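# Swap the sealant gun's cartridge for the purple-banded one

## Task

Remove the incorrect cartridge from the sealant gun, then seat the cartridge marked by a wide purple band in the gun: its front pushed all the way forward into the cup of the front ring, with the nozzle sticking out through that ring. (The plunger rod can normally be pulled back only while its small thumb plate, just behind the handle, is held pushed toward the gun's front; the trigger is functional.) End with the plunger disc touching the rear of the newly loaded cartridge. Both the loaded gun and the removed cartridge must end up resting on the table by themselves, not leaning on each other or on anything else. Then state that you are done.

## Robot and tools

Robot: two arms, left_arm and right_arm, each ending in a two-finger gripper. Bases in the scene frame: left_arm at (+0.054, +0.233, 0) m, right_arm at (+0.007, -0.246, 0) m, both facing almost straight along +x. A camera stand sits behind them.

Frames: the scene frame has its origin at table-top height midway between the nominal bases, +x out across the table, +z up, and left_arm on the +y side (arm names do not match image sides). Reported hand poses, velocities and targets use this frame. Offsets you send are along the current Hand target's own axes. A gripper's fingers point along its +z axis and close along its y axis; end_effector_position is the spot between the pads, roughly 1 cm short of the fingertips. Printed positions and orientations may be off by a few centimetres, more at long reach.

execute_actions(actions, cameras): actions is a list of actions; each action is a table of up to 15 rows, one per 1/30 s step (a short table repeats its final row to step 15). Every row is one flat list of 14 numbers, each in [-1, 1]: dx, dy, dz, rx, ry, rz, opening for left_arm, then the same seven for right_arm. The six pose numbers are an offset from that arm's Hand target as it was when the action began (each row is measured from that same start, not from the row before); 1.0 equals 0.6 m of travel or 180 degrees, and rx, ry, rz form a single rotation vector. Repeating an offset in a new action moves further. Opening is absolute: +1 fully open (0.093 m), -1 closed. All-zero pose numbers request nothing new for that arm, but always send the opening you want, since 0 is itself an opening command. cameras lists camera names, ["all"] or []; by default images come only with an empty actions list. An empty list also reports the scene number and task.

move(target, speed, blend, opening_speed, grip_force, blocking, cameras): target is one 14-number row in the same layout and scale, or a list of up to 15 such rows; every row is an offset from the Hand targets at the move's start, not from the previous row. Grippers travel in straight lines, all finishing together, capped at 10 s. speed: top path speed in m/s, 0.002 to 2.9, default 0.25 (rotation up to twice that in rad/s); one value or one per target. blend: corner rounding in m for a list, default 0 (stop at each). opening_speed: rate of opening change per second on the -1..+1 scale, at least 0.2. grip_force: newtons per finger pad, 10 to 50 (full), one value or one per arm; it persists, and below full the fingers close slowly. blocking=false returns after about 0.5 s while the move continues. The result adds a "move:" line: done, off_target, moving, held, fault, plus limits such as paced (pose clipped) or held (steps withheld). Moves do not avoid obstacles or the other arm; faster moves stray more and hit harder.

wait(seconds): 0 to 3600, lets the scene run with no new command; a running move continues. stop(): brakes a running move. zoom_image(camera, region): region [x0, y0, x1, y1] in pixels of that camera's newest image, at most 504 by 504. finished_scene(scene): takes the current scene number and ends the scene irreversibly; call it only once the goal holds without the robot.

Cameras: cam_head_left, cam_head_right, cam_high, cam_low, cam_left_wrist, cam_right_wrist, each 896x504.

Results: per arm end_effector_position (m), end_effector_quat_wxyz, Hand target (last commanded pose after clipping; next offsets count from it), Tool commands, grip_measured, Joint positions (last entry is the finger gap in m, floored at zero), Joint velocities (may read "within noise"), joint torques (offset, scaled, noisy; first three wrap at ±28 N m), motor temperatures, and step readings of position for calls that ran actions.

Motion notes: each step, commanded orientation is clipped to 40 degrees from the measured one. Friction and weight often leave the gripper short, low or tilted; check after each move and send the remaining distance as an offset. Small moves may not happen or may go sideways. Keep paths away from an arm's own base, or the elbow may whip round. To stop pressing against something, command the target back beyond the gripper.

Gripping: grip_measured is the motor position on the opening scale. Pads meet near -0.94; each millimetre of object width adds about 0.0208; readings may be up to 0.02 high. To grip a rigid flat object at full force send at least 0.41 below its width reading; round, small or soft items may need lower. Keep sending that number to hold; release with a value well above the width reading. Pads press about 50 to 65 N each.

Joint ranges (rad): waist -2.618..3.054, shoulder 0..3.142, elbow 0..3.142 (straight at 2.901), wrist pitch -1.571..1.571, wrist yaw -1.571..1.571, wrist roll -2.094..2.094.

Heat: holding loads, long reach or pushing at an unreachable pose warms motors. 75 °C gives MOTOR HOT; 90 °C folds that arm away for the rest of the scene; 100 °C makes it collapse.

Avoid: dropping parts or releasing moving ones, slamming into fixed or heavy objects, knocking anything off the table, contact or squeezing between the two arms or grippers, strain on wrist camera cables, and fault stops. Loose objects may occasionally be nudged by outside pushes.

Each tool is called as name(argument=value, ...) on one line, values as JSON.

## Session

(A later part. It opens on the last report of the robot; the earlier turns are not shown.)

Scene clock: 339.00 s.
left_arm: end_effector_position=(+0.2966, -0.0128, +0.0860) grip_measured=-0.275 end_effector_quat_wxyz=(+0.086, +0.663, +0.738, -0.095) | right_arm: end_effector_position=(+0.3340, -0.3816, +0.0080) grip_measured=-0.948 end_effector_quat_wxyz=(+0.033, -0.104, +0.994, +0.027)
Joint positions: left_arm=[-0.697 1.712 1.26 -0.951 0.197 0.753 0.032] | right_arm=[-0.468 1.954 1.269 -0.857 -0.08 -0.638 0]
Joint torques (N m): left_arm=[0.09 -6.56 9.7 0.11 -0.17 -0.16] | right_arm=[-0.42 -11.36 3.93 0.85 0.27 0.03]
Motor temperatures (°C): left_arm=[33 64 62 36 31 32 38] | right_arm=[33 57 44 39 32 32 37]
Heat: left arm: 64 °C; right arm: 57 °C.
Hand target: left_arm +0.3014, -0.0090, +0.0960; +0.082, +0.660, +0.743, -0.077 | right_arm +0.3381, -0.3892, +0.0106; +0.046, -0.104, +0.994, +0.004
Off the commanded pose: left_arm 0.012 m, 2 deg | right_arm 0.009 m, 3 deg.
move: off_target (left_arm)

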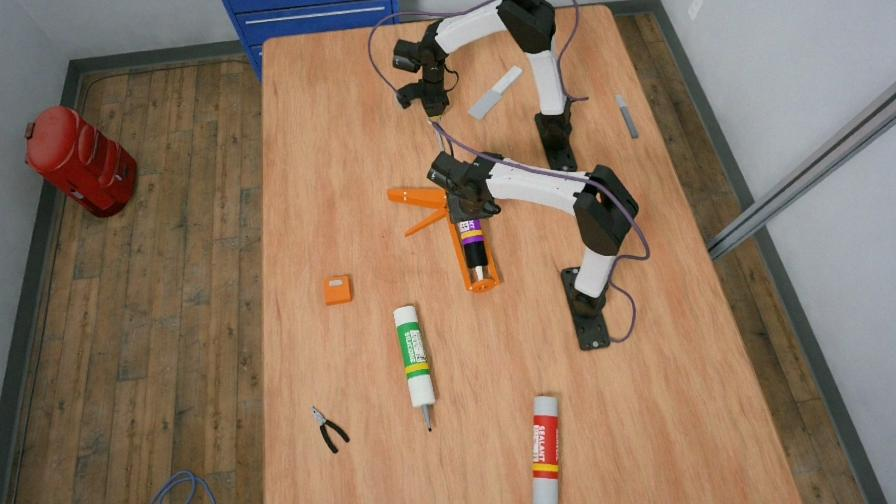

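move(target=[-0.0142,0,-0.0019,0,0,0,-0.35,0,0,0,0,0,0,-1.0], speed=0.05, cameras=["cam_high"])

zoom_image(camera="cam_high", region=[440, 230, 520, 310])

zoom_image(camera="cam_high", region=[468, 270, 500, 298])

Scene clock: 344.83 s.
left_arm: end_effector_position=(+0.2963, -0.0143, +0.0855) grip_measured=-0.275 end_effector_quat_wxyz=(+0.074, +0.662, +0.740, -0.087) | right_arm: end_effector_position=(+0.3340, -0.3816, +0.0080) grip_measured=-0.948 end_effector_quat_wxyz=(+0.033, -0.104, +0.994, +0.027)
Joint positions: left_arm=[-0.71 1.734 1.289 -0.98 0.177 0.738 0.032] | right_arm=[-0.468 1.954 1.269 -0.857 -0.08 -0.638 0]
Joint torques (N m): left_arm=[-0.27 -6.84 10.06 0.23 -0.05 -0.14] | right_arm=[-0.39 -11.36 3.88 0.87 0.3 0.02]
Motor temperatures (°C): left_arm=[33 64 63 36 31 32 38] | right_arm=[33 57 44 39 32 32 37]
Heat: left arm: 64 °C; right arm: 57 °C.
Hand target: left_arm +0.3024, -0.0170, +0.0990; +0.082, +0.660, +0.743, -0.077 | right_arm +0.3381, -0.3892, +0.0106; +0.046, -0.104, +0.994, +0.004
Off the commanded pose: left_arm 0.015 m, 2 deg | right_arm 0.009 m, 3 deg.
move: off_target (left_arm)

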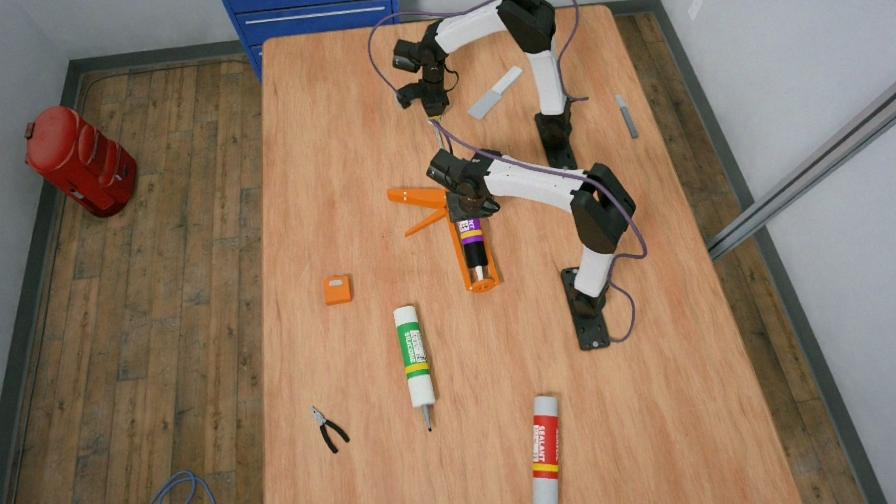

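Scaled by 6.300 from the camera's image (finer frame: 1280x720).

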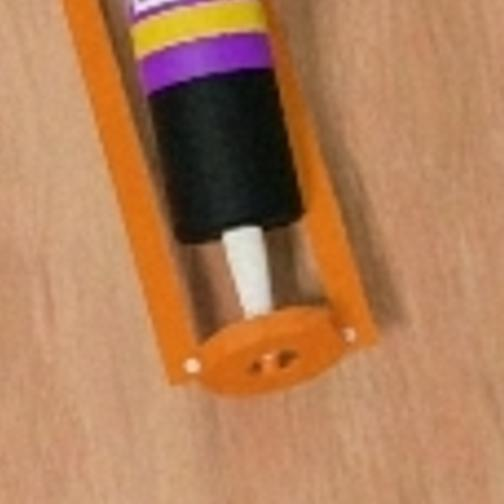

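Scaled by 15.750 from the camera's image (finer frame: 1280x720).

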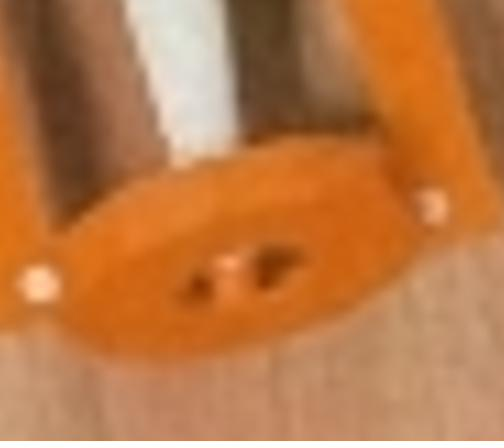

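wait(seconds=0.1, cameras=["cam_head_left", "cam_head_right"])

zoom_image(camera="cam_head_left", region=[435, 270, 475, 300])

zoom_image(camera="cam_head_right", region=[435, 265, 485, 305])

Scene clock: 348.40 s.
left_arm: end_effector_position=(+0.2963, -0.0143, +0.0855) grip_measured=-0.275 end_effector_quat_wxyz=(+0.074, +0.662, +0.740, -0.087) | right_arm: end_effector_position=(+0.3340, -0.3816, +0.0080) grip_measured=-0.948 end_effector_quat_wxyz=(+0.033, -0.104, +0.994, +0.027)
Joint positions: left_arm=[-0.71 1.734 1.289 -0.98 0.177 0.738 0.032] | right_arm=[-0.468 1.954 1.269 -0.857 -0.08 -0.638 0]
Joint torques (N m): left_arm=[-0.24 -6.86 10.03 0.2 -0.07 -0.14] | right_arm=[-0.5 -11.29 3.95 0.85 0.29 0.04]
Motor temperatures (°C): left_arm=[33 63 64 35 31 32 38] | right_arm=[33 57 44 39 32 32 37]
Heat: left arm: 64 °C; right arm: 57 °C.
Hand target: left_arm +0.3024, -0.0170, +0.0990; +0.082, +0.660, +0.743, -0.077 | right_arm +0.3381, -0.3892, +0.0106; +0.046, -0.104, +0.994, +0.004
Tool commands: left_gripper/opening=-0.35 right_gripper/opening=-1.0
Off the commanded pose: left_arm 0.015 m, 2 deg | right_arm 0.009 m, 3 deg.
wait: 0.10 s; at rest from the start

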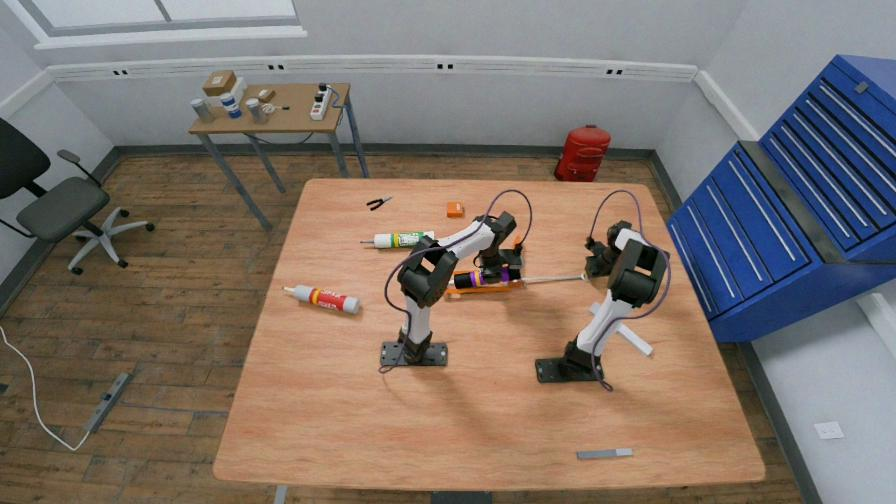

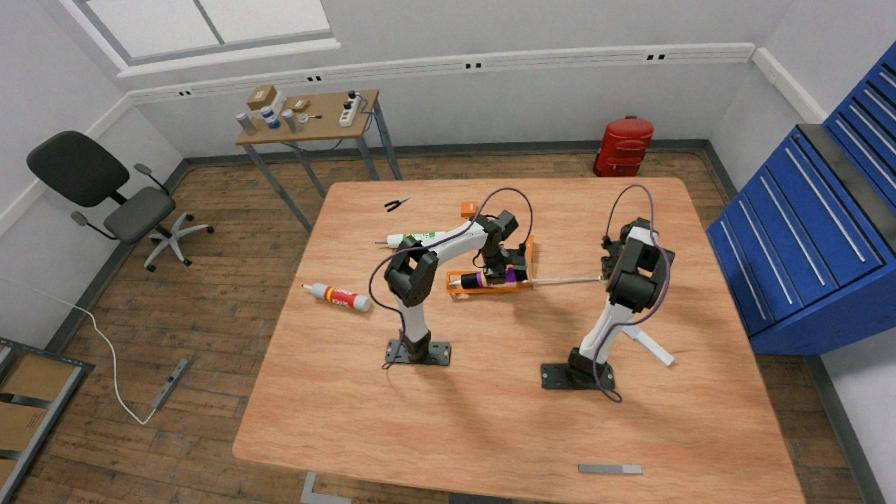

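Scaled by 12.600 from the camera's image (finer frame: 1280x720).

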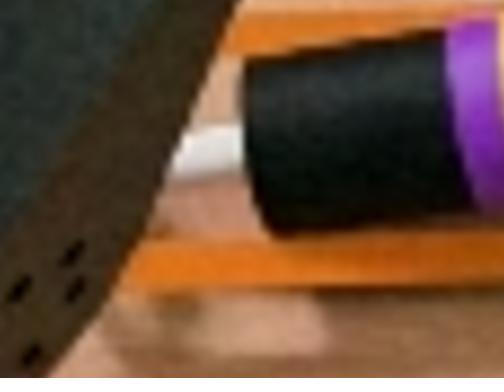

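Scaled by 10.080 from the camera's image (finer frame: 1280x720).

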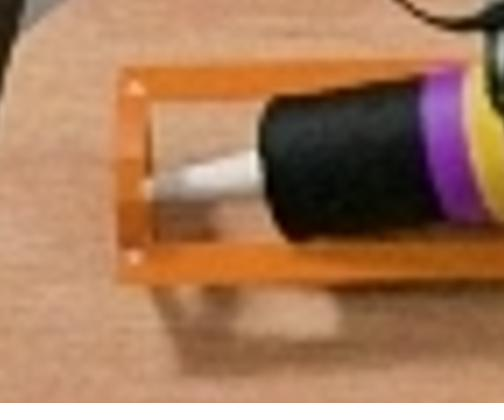

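move(target=[-0.0022,0,-0.0098,0,0,0,-0.35,0,0,0,0,0,0,-1.0], speed=0.05, cameras=["cam_high","cam_head_right"])

zoom_image(camera="cam_high", region=[440, 230, 520, 310])

zoom_image(camera="cam_high", region=[468, 270, 500, 298])

zoom_image(camera="cam_head_right", region=[435, 265, 485, 305])

Scene clock: 355.87 s.
left_arm: end_effector_position=(+0.2929, -0.0060, +0.0883) grip_measured=-0.275 end_effector_quat_wxyz=(+0.055, +0.662, +0.744, -0.075) | right_arm: end_effector_position=(+0.3340, -0.3816, +0.0080) grip_measured=-0.948 end_effector_quat_wxyz=(+0.033, -0.104, +0.994, +0.027)
Joint positions: left_arm=[-0.71 1.734 1.308 -1.036 0.153 0.737 0.032] | right_arm=[-0.468 1.954 1.269 -0.857 -0.08 -0.638 0]
Joint torques (N m): left_arm=[-0.24 -7.05 10.09 0.4 0.13 -0.12] | right_arm=[-0.46 -11.34 3.92 0.85 0.27 0.04]
Motor temperatures (°C): left_arm=[33 63 67 35 31 32 38] | right_arm=[33 58 44 39 32 32 37]
Heat: left arm: 67 °C; right arm: 58 °C.
Hand target: left_arm +0.3025, -0.0170, +0.1051; +0.082, +0.660, +0.743, -0.077 | right_arm +0.3381, -0.3892, +0.0106; +0.046, -0.104, +0.994, +0.004
Off the commanded pose: left_arm 0.022 m, 3 deg | right_arm 0.009 m, 3 deg.
move: off_target (left_arm)
Images, in order (width x height): cam_head_right 896x504, cam_high 896x504.

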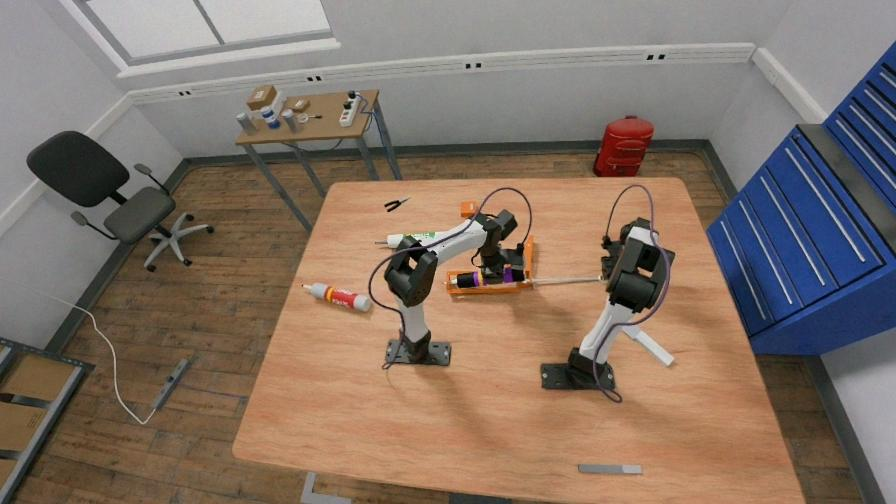

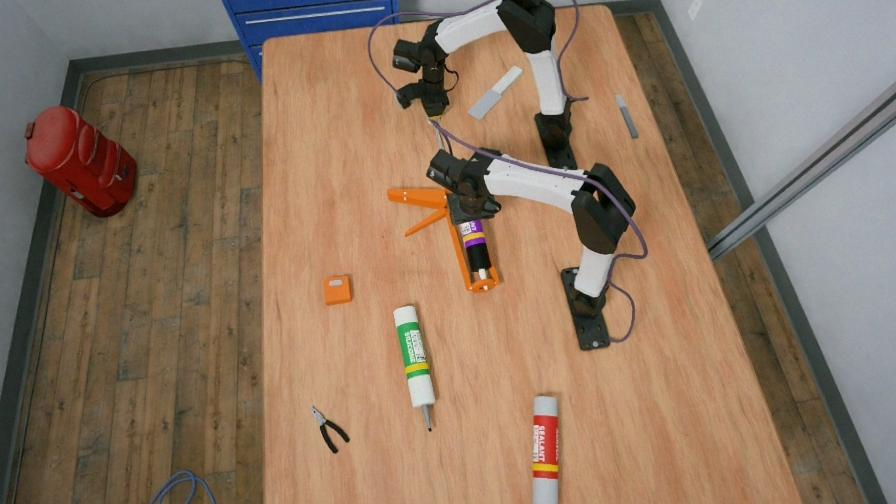

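Scaled by 6.300 from the camera's image (finer frame: 1280x720).

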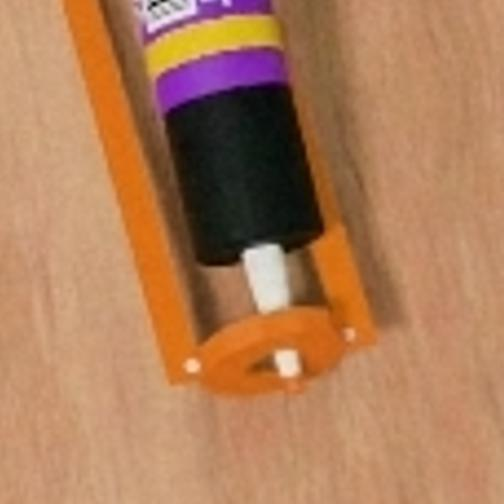

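Scaled by 15.750 from the camera's image (finer frame: 1280x720).

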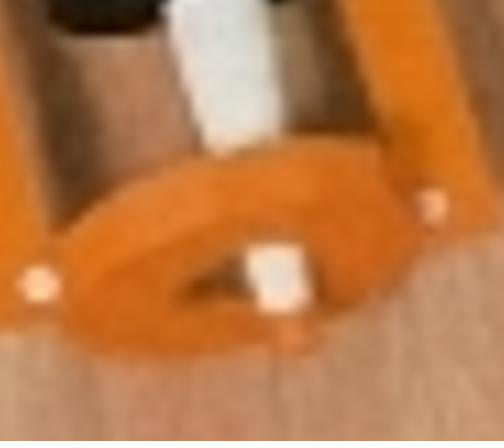

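Scaled by 10.080 from the camera's image (finer frame: 1280x720).

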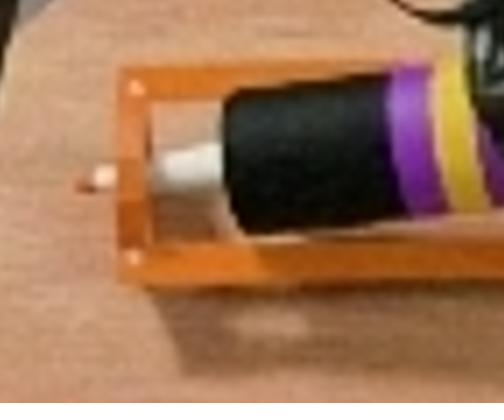

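move(target=[0.0257,0,-0.0007,0,0,0,-0.35,0,0,0,0,0,0,-1.0], speed=0.05, cameras=["cam_high","cam_head_right","cam_low"])

zoom_image(camera="cam_high", region=[440, 230, 520, 310])

zoom_image(camera="cam_head_right", region=[435, 255, 545, 305])

zoom_image(camera="cam_low", region=[390, 250, 530, 345])

Scene clock: 360.40 s.
left_arm: end_effector_position=(+0.2977, -0.0011, +0.0883) grip_measured=-0.275 end_effector_quat_wxyz=(+0.056, +0.656, +0.749, -0.074) | right_arm: end_effector_position=(+0.3340, -0.3816, +0.0080) grip_measured=-0.948 end_effector_quat_wxyz=(+0.033, -0.104, +0.994, +0.027)
Joint positions: left_arm=[-0.69 1.734 1.308 -1.036 0.152 0.742 0.032] | right_arm=[-0.468 1.954 1.269 -0.857 -0.08 -0.638 0]
Joint torques (N m): left_arm=[0.73 -9.72 6.05 0.55 0.19 0.14] | right_arm=[-0.43 -11.3 3.89 0.85 0.29 0.03]
Motor temperatures (°C): left_arm=[33 63 67 35 31 32 38] | right_arm=[33 58 44 39 32 32 37]
Heat: left arm: 67 °C; right arm: 58 °C.
Hand target: left_arm +0.3006, -0.0020, +0.1020; +0.082, +0.660, +0.743, -0.077 | right_arm +0.3381, -0.3892, +0.0106; +0.046, -0.104, +0.994, +0.004
Off the commanded pose: left_arm 0.014 m, 3 deg | right_arm 0.009 m, 3 deg.
move: off_target (left_arm)
Images, in order (width x height): cam_head_right 896x504, cam_high 896x504, cam_low 896x504.

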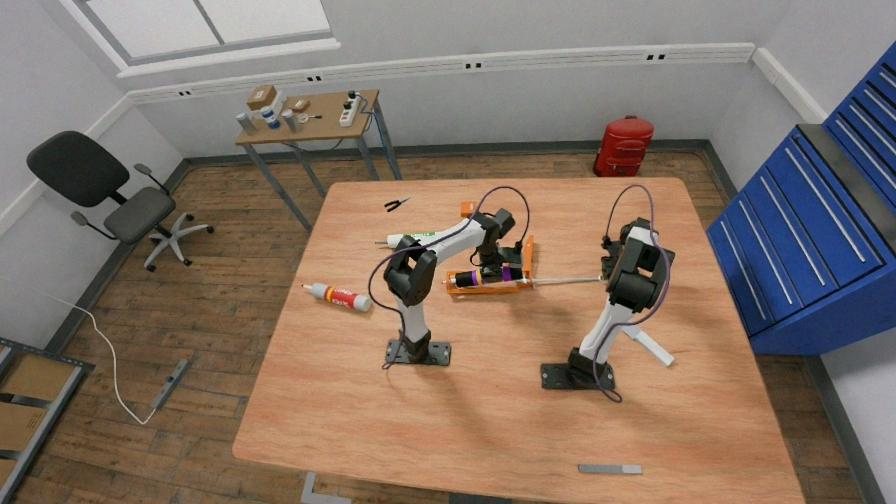

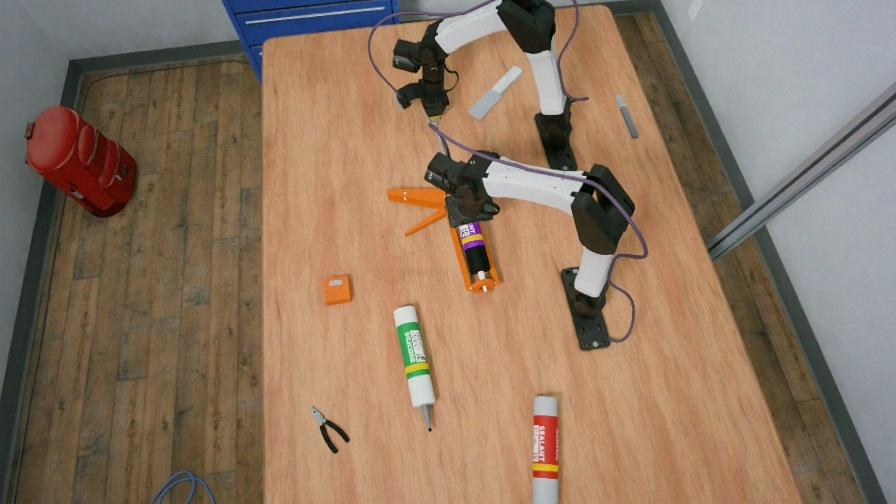

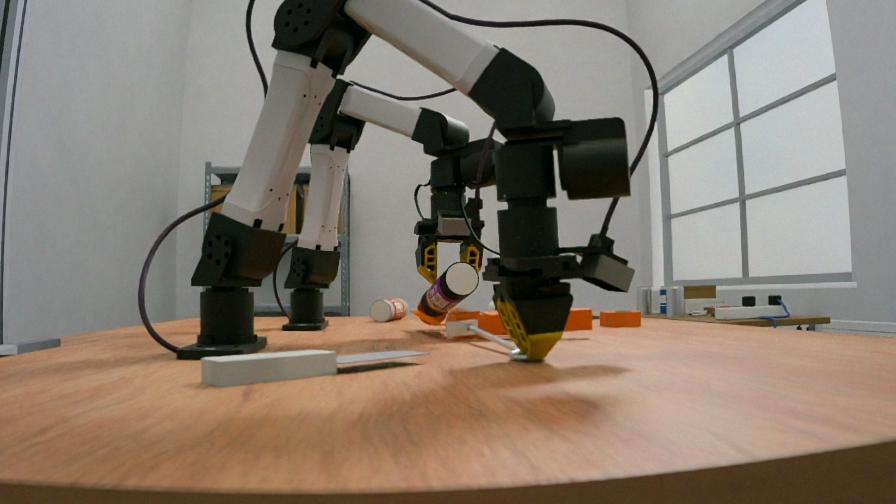

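Scaled by 6.300 from the camera's image (finer frame: 1280x720).

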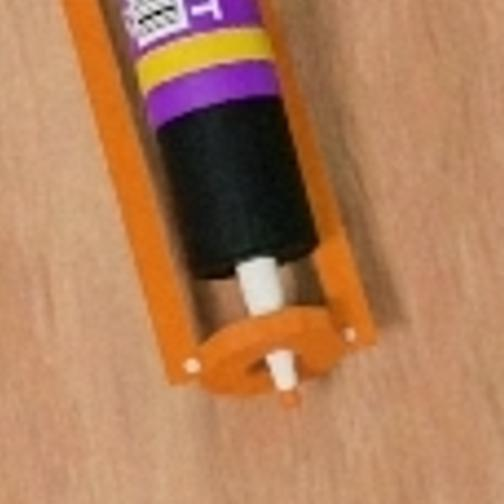

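Scaled by 4.582 from the camera's image (finer frame: 1280x720).

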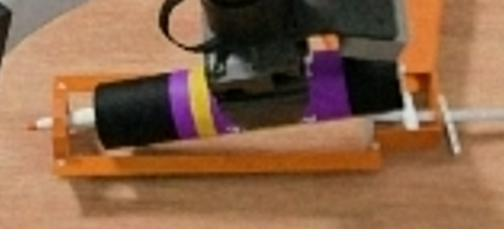

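Scaled by 3.600 from the camera's image (finer frame: 1280x720).

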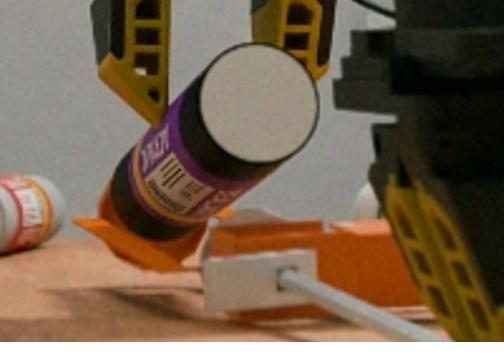

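move(target=[0.0257,0,-0.0007,0,0,0,-0.35,0,0,0,0,0,0,-1.0], speed=0.05, cameras=["cam_high","cam_head_right"])

zoom_image(camera="cam_high", region=[440, 230, 520, 310])

zoom_image(camera="cam_head_right", region=[435, 255, 545, 305])

Scene clock: 362.73 s.
left_arm: end_effector_position=(+0.2947, +0.0162, +0.0837) grip_measured=-0.275 end_effector_quat_wxyz=(+0.049, +0.656, +0.749, -0.073) | right_arm: end_effector_position=(+0.3340, -0.3816, +0.0080) grip_measured=-0.948 end_effector_quat_wxyz=(+0.033, -0.104, +0.994, +0.027)
Joint positions: left_arm=[-0.655 1.703 1.255 -1.034 0.152 0.779 0.032] | right_arm=[-0.468 1.954 1.269 -0.857 -0.08 -0.638 0]
Joint torques (N m): left_arm=[0.69 -9.84 6 0.59 0.24 0.14] | right_arm=[-0.44 -11.3 3.85 0.85 0.29 0.03]
Motor temperatures (°C): left_arm=[33 64 67 36 31 32 38] | right_arm=[33 58 44 39 32 32 37]
Heat: left arm: 67 °C; right arm: 58 °C.
Hand target: left_arm +0.2987, +0.0131, +0.0990; +0.082, +0.660, +0.743, -0.077 | right_arm +0.3381, -0.3892, +0.0106; +0.046, -0.104, +0.994, +0.004
Off the commanded pose: left_arm 0.016 m, 4 deg | right_arm 0.009 m, 3 deg.
move: off_target (left_arm)
Images, in order (width x height): cam_head_right 896x504, cam_high 896x504.

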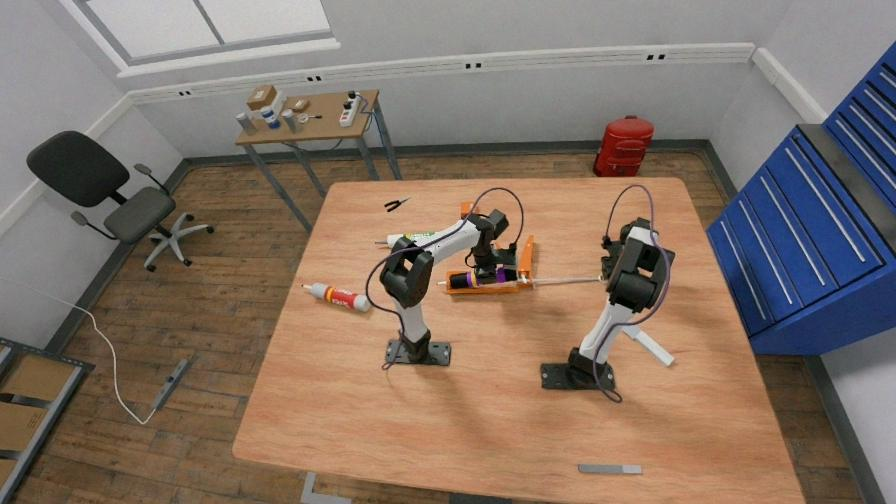

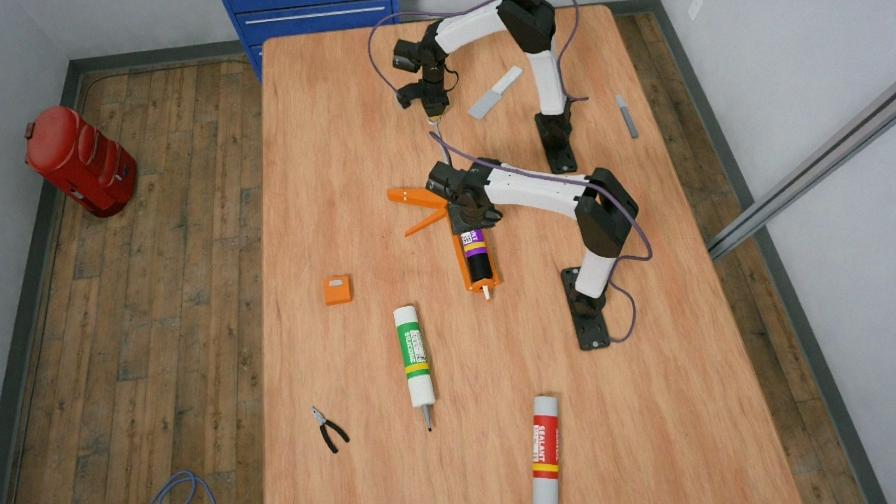

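Scaled by 6.300 from the camera's image (finer frame: 1280x720).

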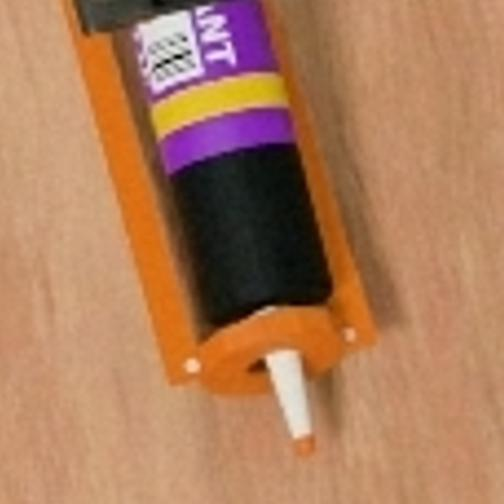

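Scaled by 4.582 from the camera's image (finer frame: 1280x720).

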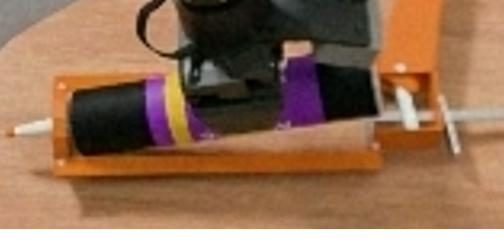

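move(target=[0.0132,0,0.0201,0,0.0278,0,-0.35,0,0,0,0,0,0,-1.0], speed=0.05, cameras=["cam_high","cam_head_right","cam_low"])

zoom_image(camera="cam_high", region=[440, 230, 520, 310])

zoom_image(camera="cam_head_right", region=[435, 255, 545, 305])

zoom_image(camera="cam_low", region=[390, 250, 530, 345])

Scene clock: 370.30 s.
left_arm: end_effector_position=(+0.2977, +0.0204, +0.0811) grip_measured=-0.275 end_effector_quat_wxyz=(+0.045, +0.659, +0.749, -0.052) | right_arm: end_effector_position=(+0.3340, -0.3816, +0.0080) grip_measured=-0.948 end_effector_quat_wxyz=(+0.033, -0.104, +0.994, +0.027)
Joint positions: left_arm=[-0.661 1.708 1.255 -1.034 0.109 0.779 0.032] | right_arm=[-0.468 1.954 1.269 -0.857 -0.08 -0.638 0]
Joint torques (N m): left_arm=[-0.57 -6.69 6.93 0.35 -0.02 -0.02] | right_arm=[-0.43 -11.36 3.86 0.85 0.29 0.03]
Motor temperatures (°C): left_arm=[33 63 66 36 31 32 38] | right_arm=[33 58 44 39 32 32 37]
Heat: left arm: 66 °C; right arm: 58 °C.
Hand target: left_arm +0.2981, +0.0181, +0.0854; +0.049, +0.663, +0.746, -0.048 | right_arm +0.3381, -0.3892, +0.0106; +0.046, -0.104, +0.994, +0.004
Off the commanded pose: left_arm 0.005 m, 1 deg | right_arm 0.009 m, 3 deg.
move: done
Images, in order (width x height): cam_head_right 896x504, cam_high 896x504, cam_low 896x504.

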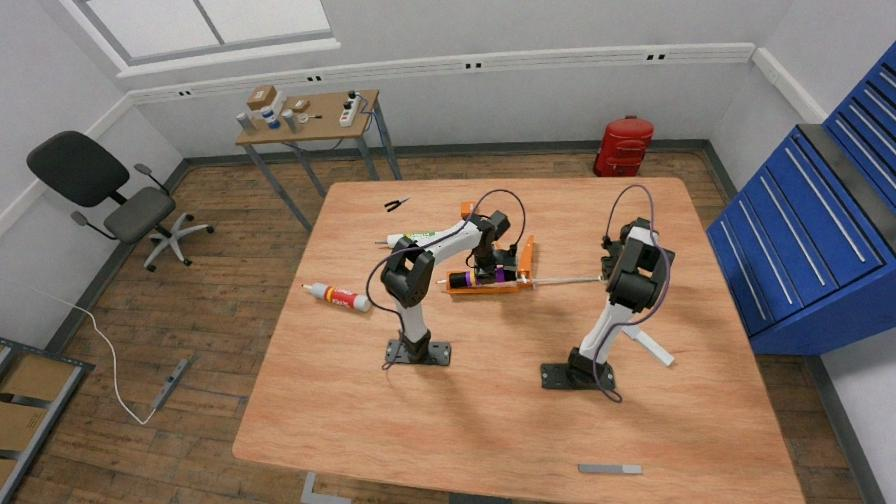

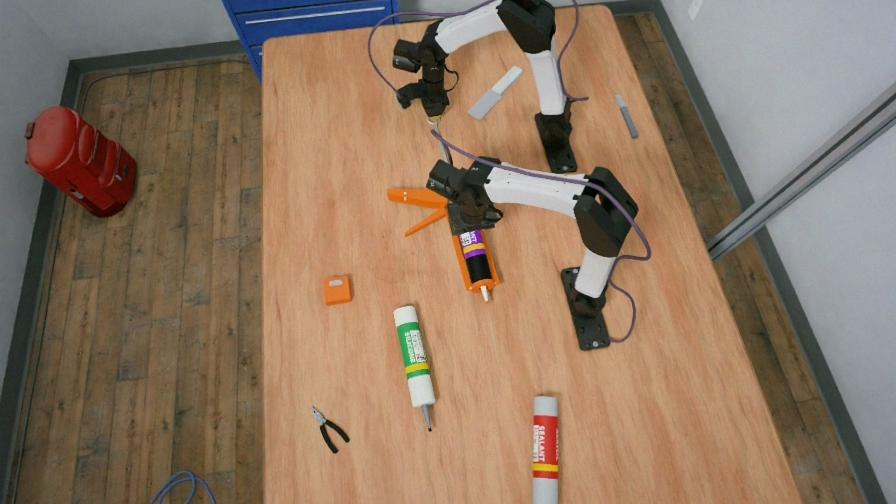

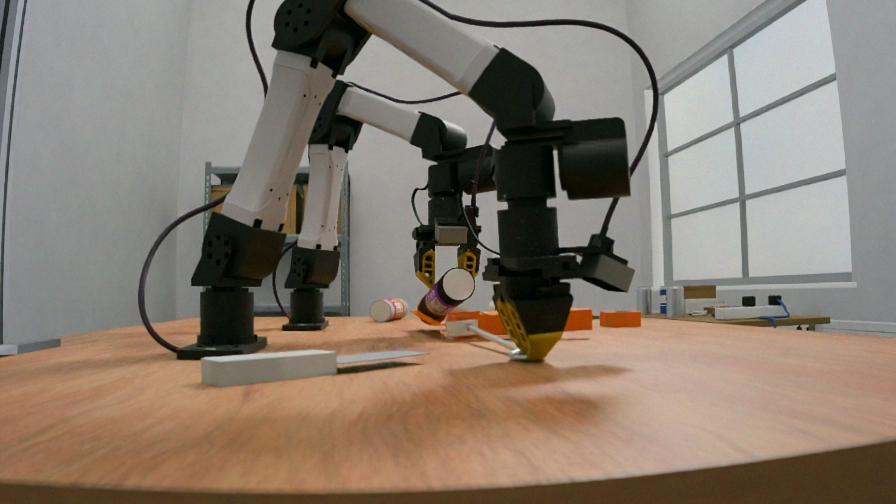

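Scaled by 6.300 from the camera's image (finer frame: 1280x720).

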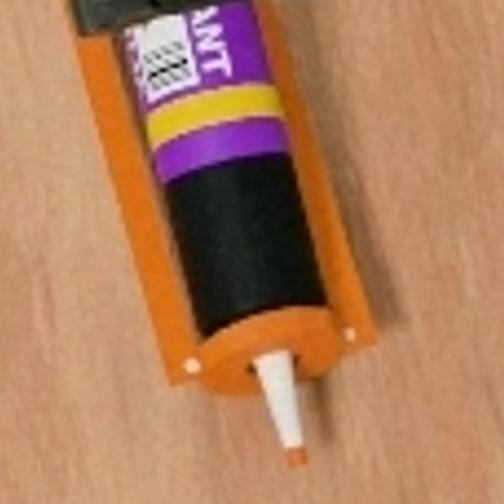

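Scaled by 4.582 from the camera's image (finer frame: 1280x720).

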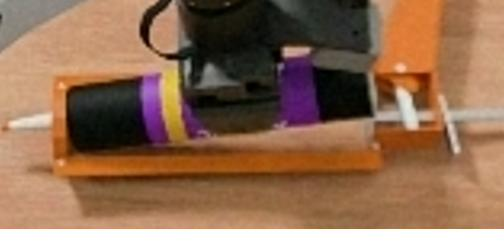

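Scaled by 3.600 from the camera's image (finer frame: 1280x720).

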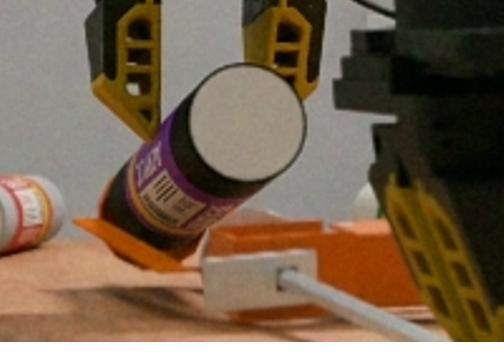

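move(target=[0.0032,0,0.0231,0,0,0,-0.35,0,0,0,0,0,0,-1.0], speed=0.05, cameras=["cam_high","cam_head_right","cam_low","cam_left_wrist"])

zoom_image(camera="cam_high", region=[440, 230, 520, 310])

zoom_image(camera="cam_head_right", region=[435, 255, 545, 305])

zoom_image(camera="cam_low", region=[390, 250, 530, 345])

Scene clock: 376.13 s.
left_arm: end_effector_position=(+0.2956, +0.0215, +0.0713) grip_measured=-0.275 end_effector_quat_wxyz=(+0.040, +0.660, +0.749, -0.052) | right_arm: end_effector_position=(+0.3340, -0.3816, +0.0080) grip_measured=-0.948 end_effector_quat_wxyz=(+0.033, -0.104, +0.994, +0.027)
Joint positions: left_arm=[-0.663 1.717 1.226 -1.007 0.108 0.779 0.032] | right_arm=[-0.468 1.954 1.269 -0.857 -0.08 -0.638 0]
Joint torques (N m): left_arm=[-0.43 -6.52 5.5 0.64 0.02 -0.03] | right_arm=[-0.44 -11.22 3.86 0.86 0.29 0.03]
Motor temperatures (°C): left_arm=[33 62 65 36 31 32 38] | right_arm=[33 58 44 39 32 32 37]
Heat: left arm: 65 °C; right arm: 58 °C.
Hand target: left_arm +0.2981, +0.0181, +0.0715; +0.049, +0.662, +0.746, -0.048 | right_arm +0.3381, -0.3892, +0.0106; +0.046, -0.104, +0.994, +0.004
Off the commanded pose: left_arm 0.004 m, 1 deg | right_arm 0.009 m, 3 deg.
move: done
Images, in order (width x height): cam_head_right 896x504, cam_high 896x504, cam_low 896x504, cam_left_wrist 896x504.

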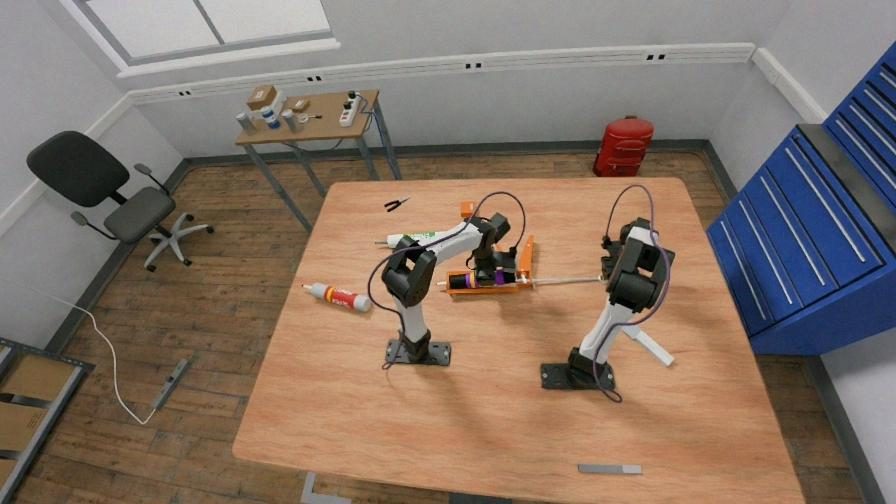

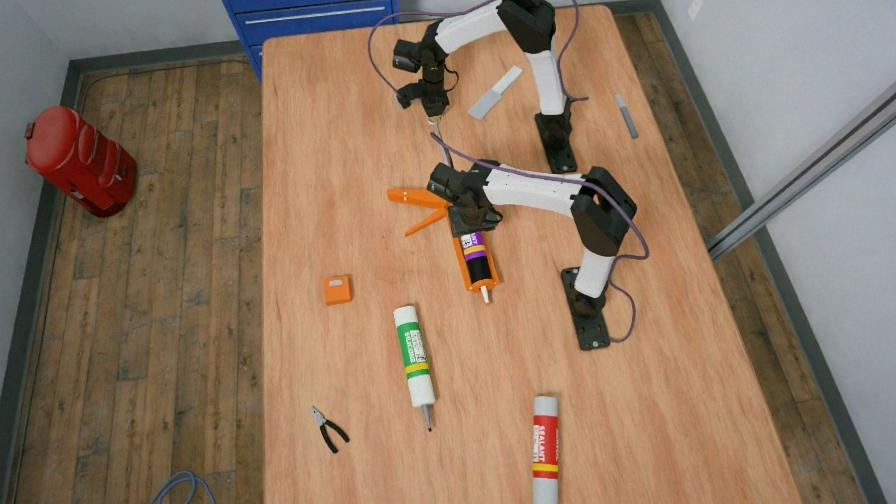

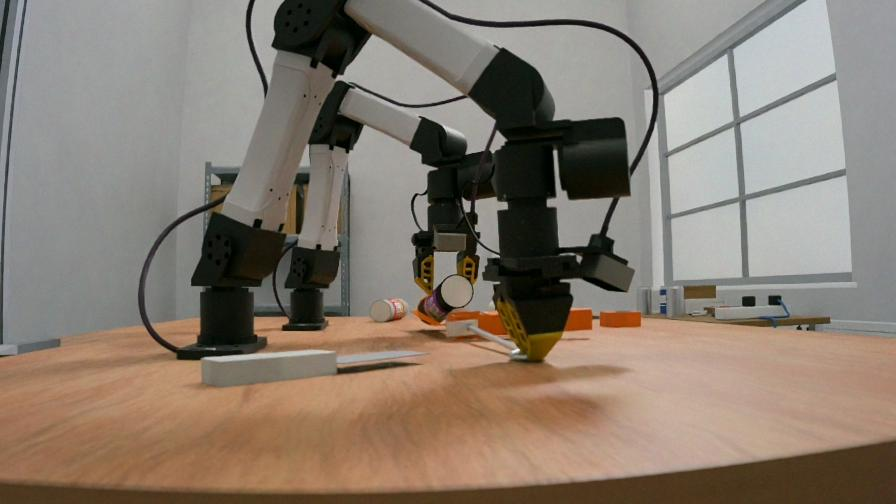

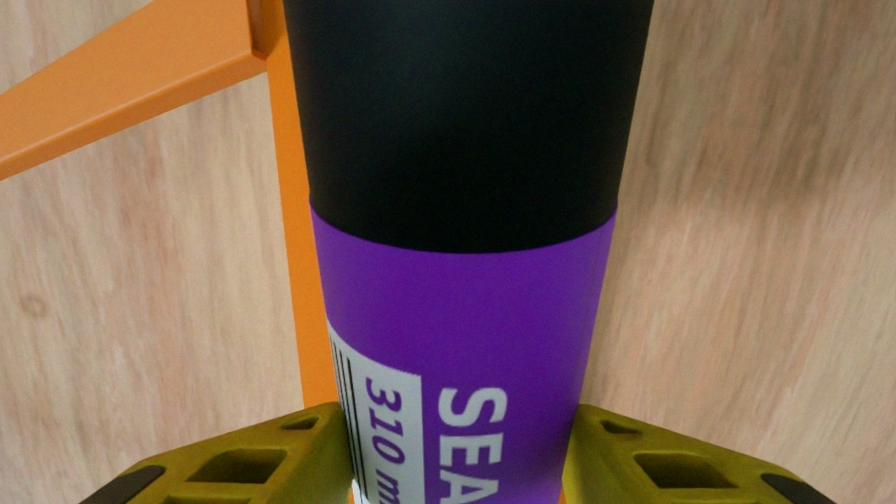

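Scaled by 6.300 from the camera's image (finer frame: 1280x720).

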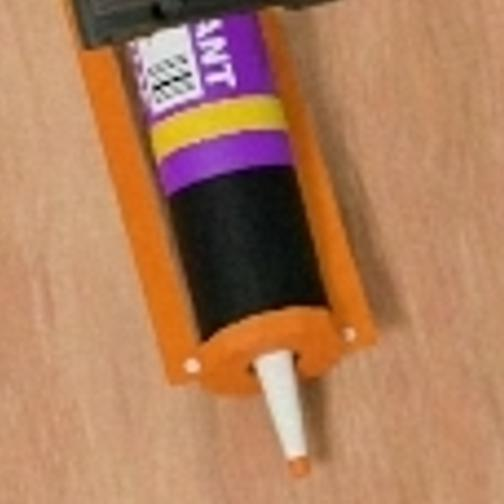

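Scaled by 4.582 from the camera's image (finer frame: 1280x720).

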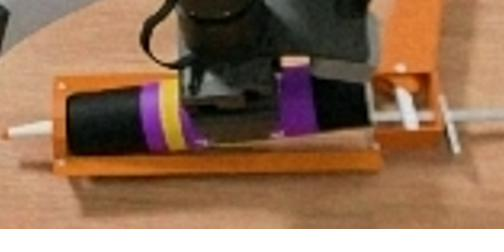

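Scaled by 3.600 from the camera's image (finer frame: 1280x720).

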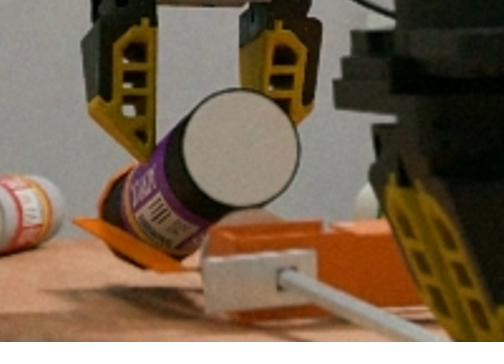

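move(target=[0.0096,0,0.029,0,0.0278,0,-0.35,0,0,0,0,0,0,-1.0], speed=0.05, cameras=["cam_high","cam_head_right","cam_low"])

zoom_image(camera="cam_high", region=[440, 230, 520, 310])

zoom_image(camera="cam_head_right", region=[435, 255, 545, 305])

zoom_image(camera="cam_low", region=[390, 250, 530, 345])

Scene clock: 379.57 s.
left_arm: end_effector_position=(+0.2945, +0.0208, +0.0683) grip_measured=-0.275 end_effector_quat_wxyz=(+0.032, +0.664, +0.746, -0.035) | right_arm: end_effector_position=(+0.3338, -0.3815, +0.0080) grip_measured=-0.948 end_effector_quat_wxyz=(+0.032, -0.104, +0.994, +0.027)
Joint positions: left_arm=[-0.686 1.73 1.231 -1.011 0.072 0.77 0.032] | right_arm=[-0.468 1.954 1.269 -0.857 -0.08 -0.638 0]
Joint torques (N m): left_arm=[-0.64 -3.03 5.76 0.57 -0.23 -0.16] | right_arm=[-0.43 -11.34 3.88 0.85 0.28 0.03]
Motor temperatures (°C): left_arm=[33 62 65 36 31 32 38] | right_arm=[33 58 44 39 32 32 37]
Heat: left arm: 65 °C; right arm: 58 °C.
Hand target: left_arm +0.2974, +0.0214, +0.0535; +0.017, +0.664, +0.747, -0.019 | right_arm +0.3380, -0.3892, +0.0106; +0.046, -0.104, +0.994, +0.004
Off the commanded pose: left_arm 0.015 m, 3 deg | right_arm 0.009 m, 3 deg.
move: off_target (left_arm)
Images, in order (width x height): cam_head_right 896x504, cam_high 896x504, cam_low 896x504.

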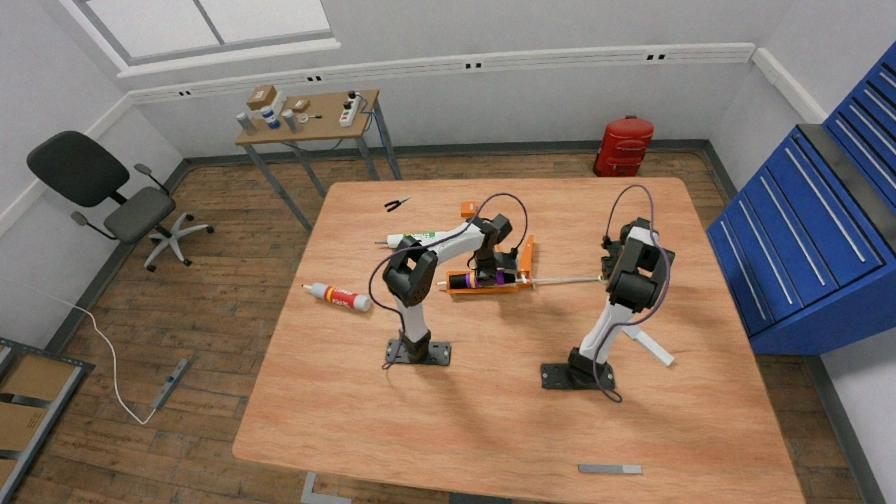

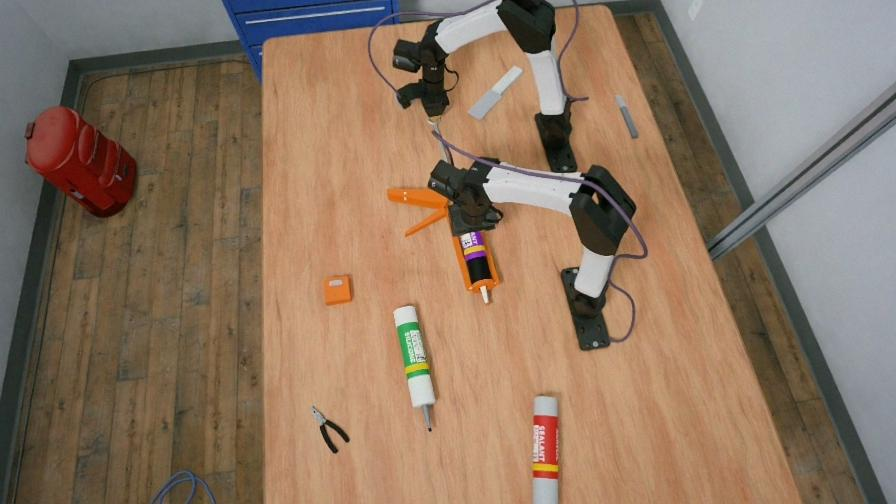

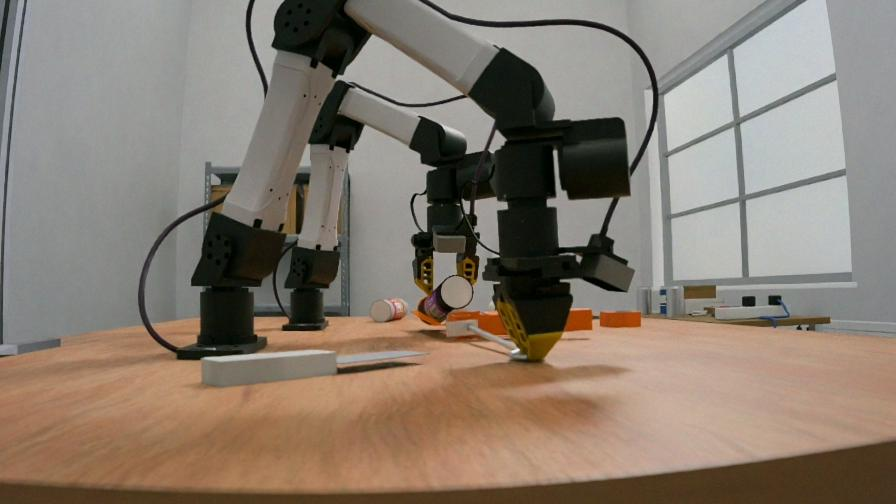

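Scaled by 6.300 from the camera's image (finer frame: 1280x720).

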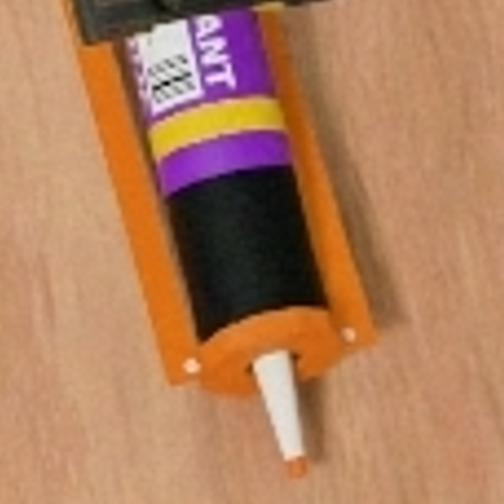

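Scaled by 4.582 from the camera's image (finer frame: 1280x720).

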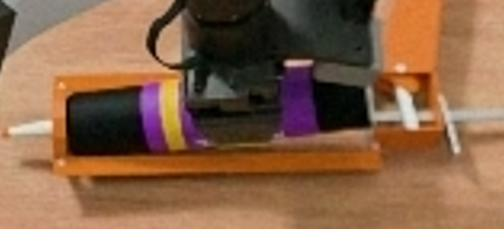

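Scaled by 3.600 from the camera's image (finer frame: 1280x720).

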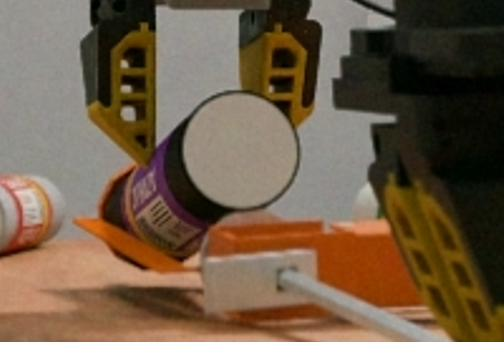

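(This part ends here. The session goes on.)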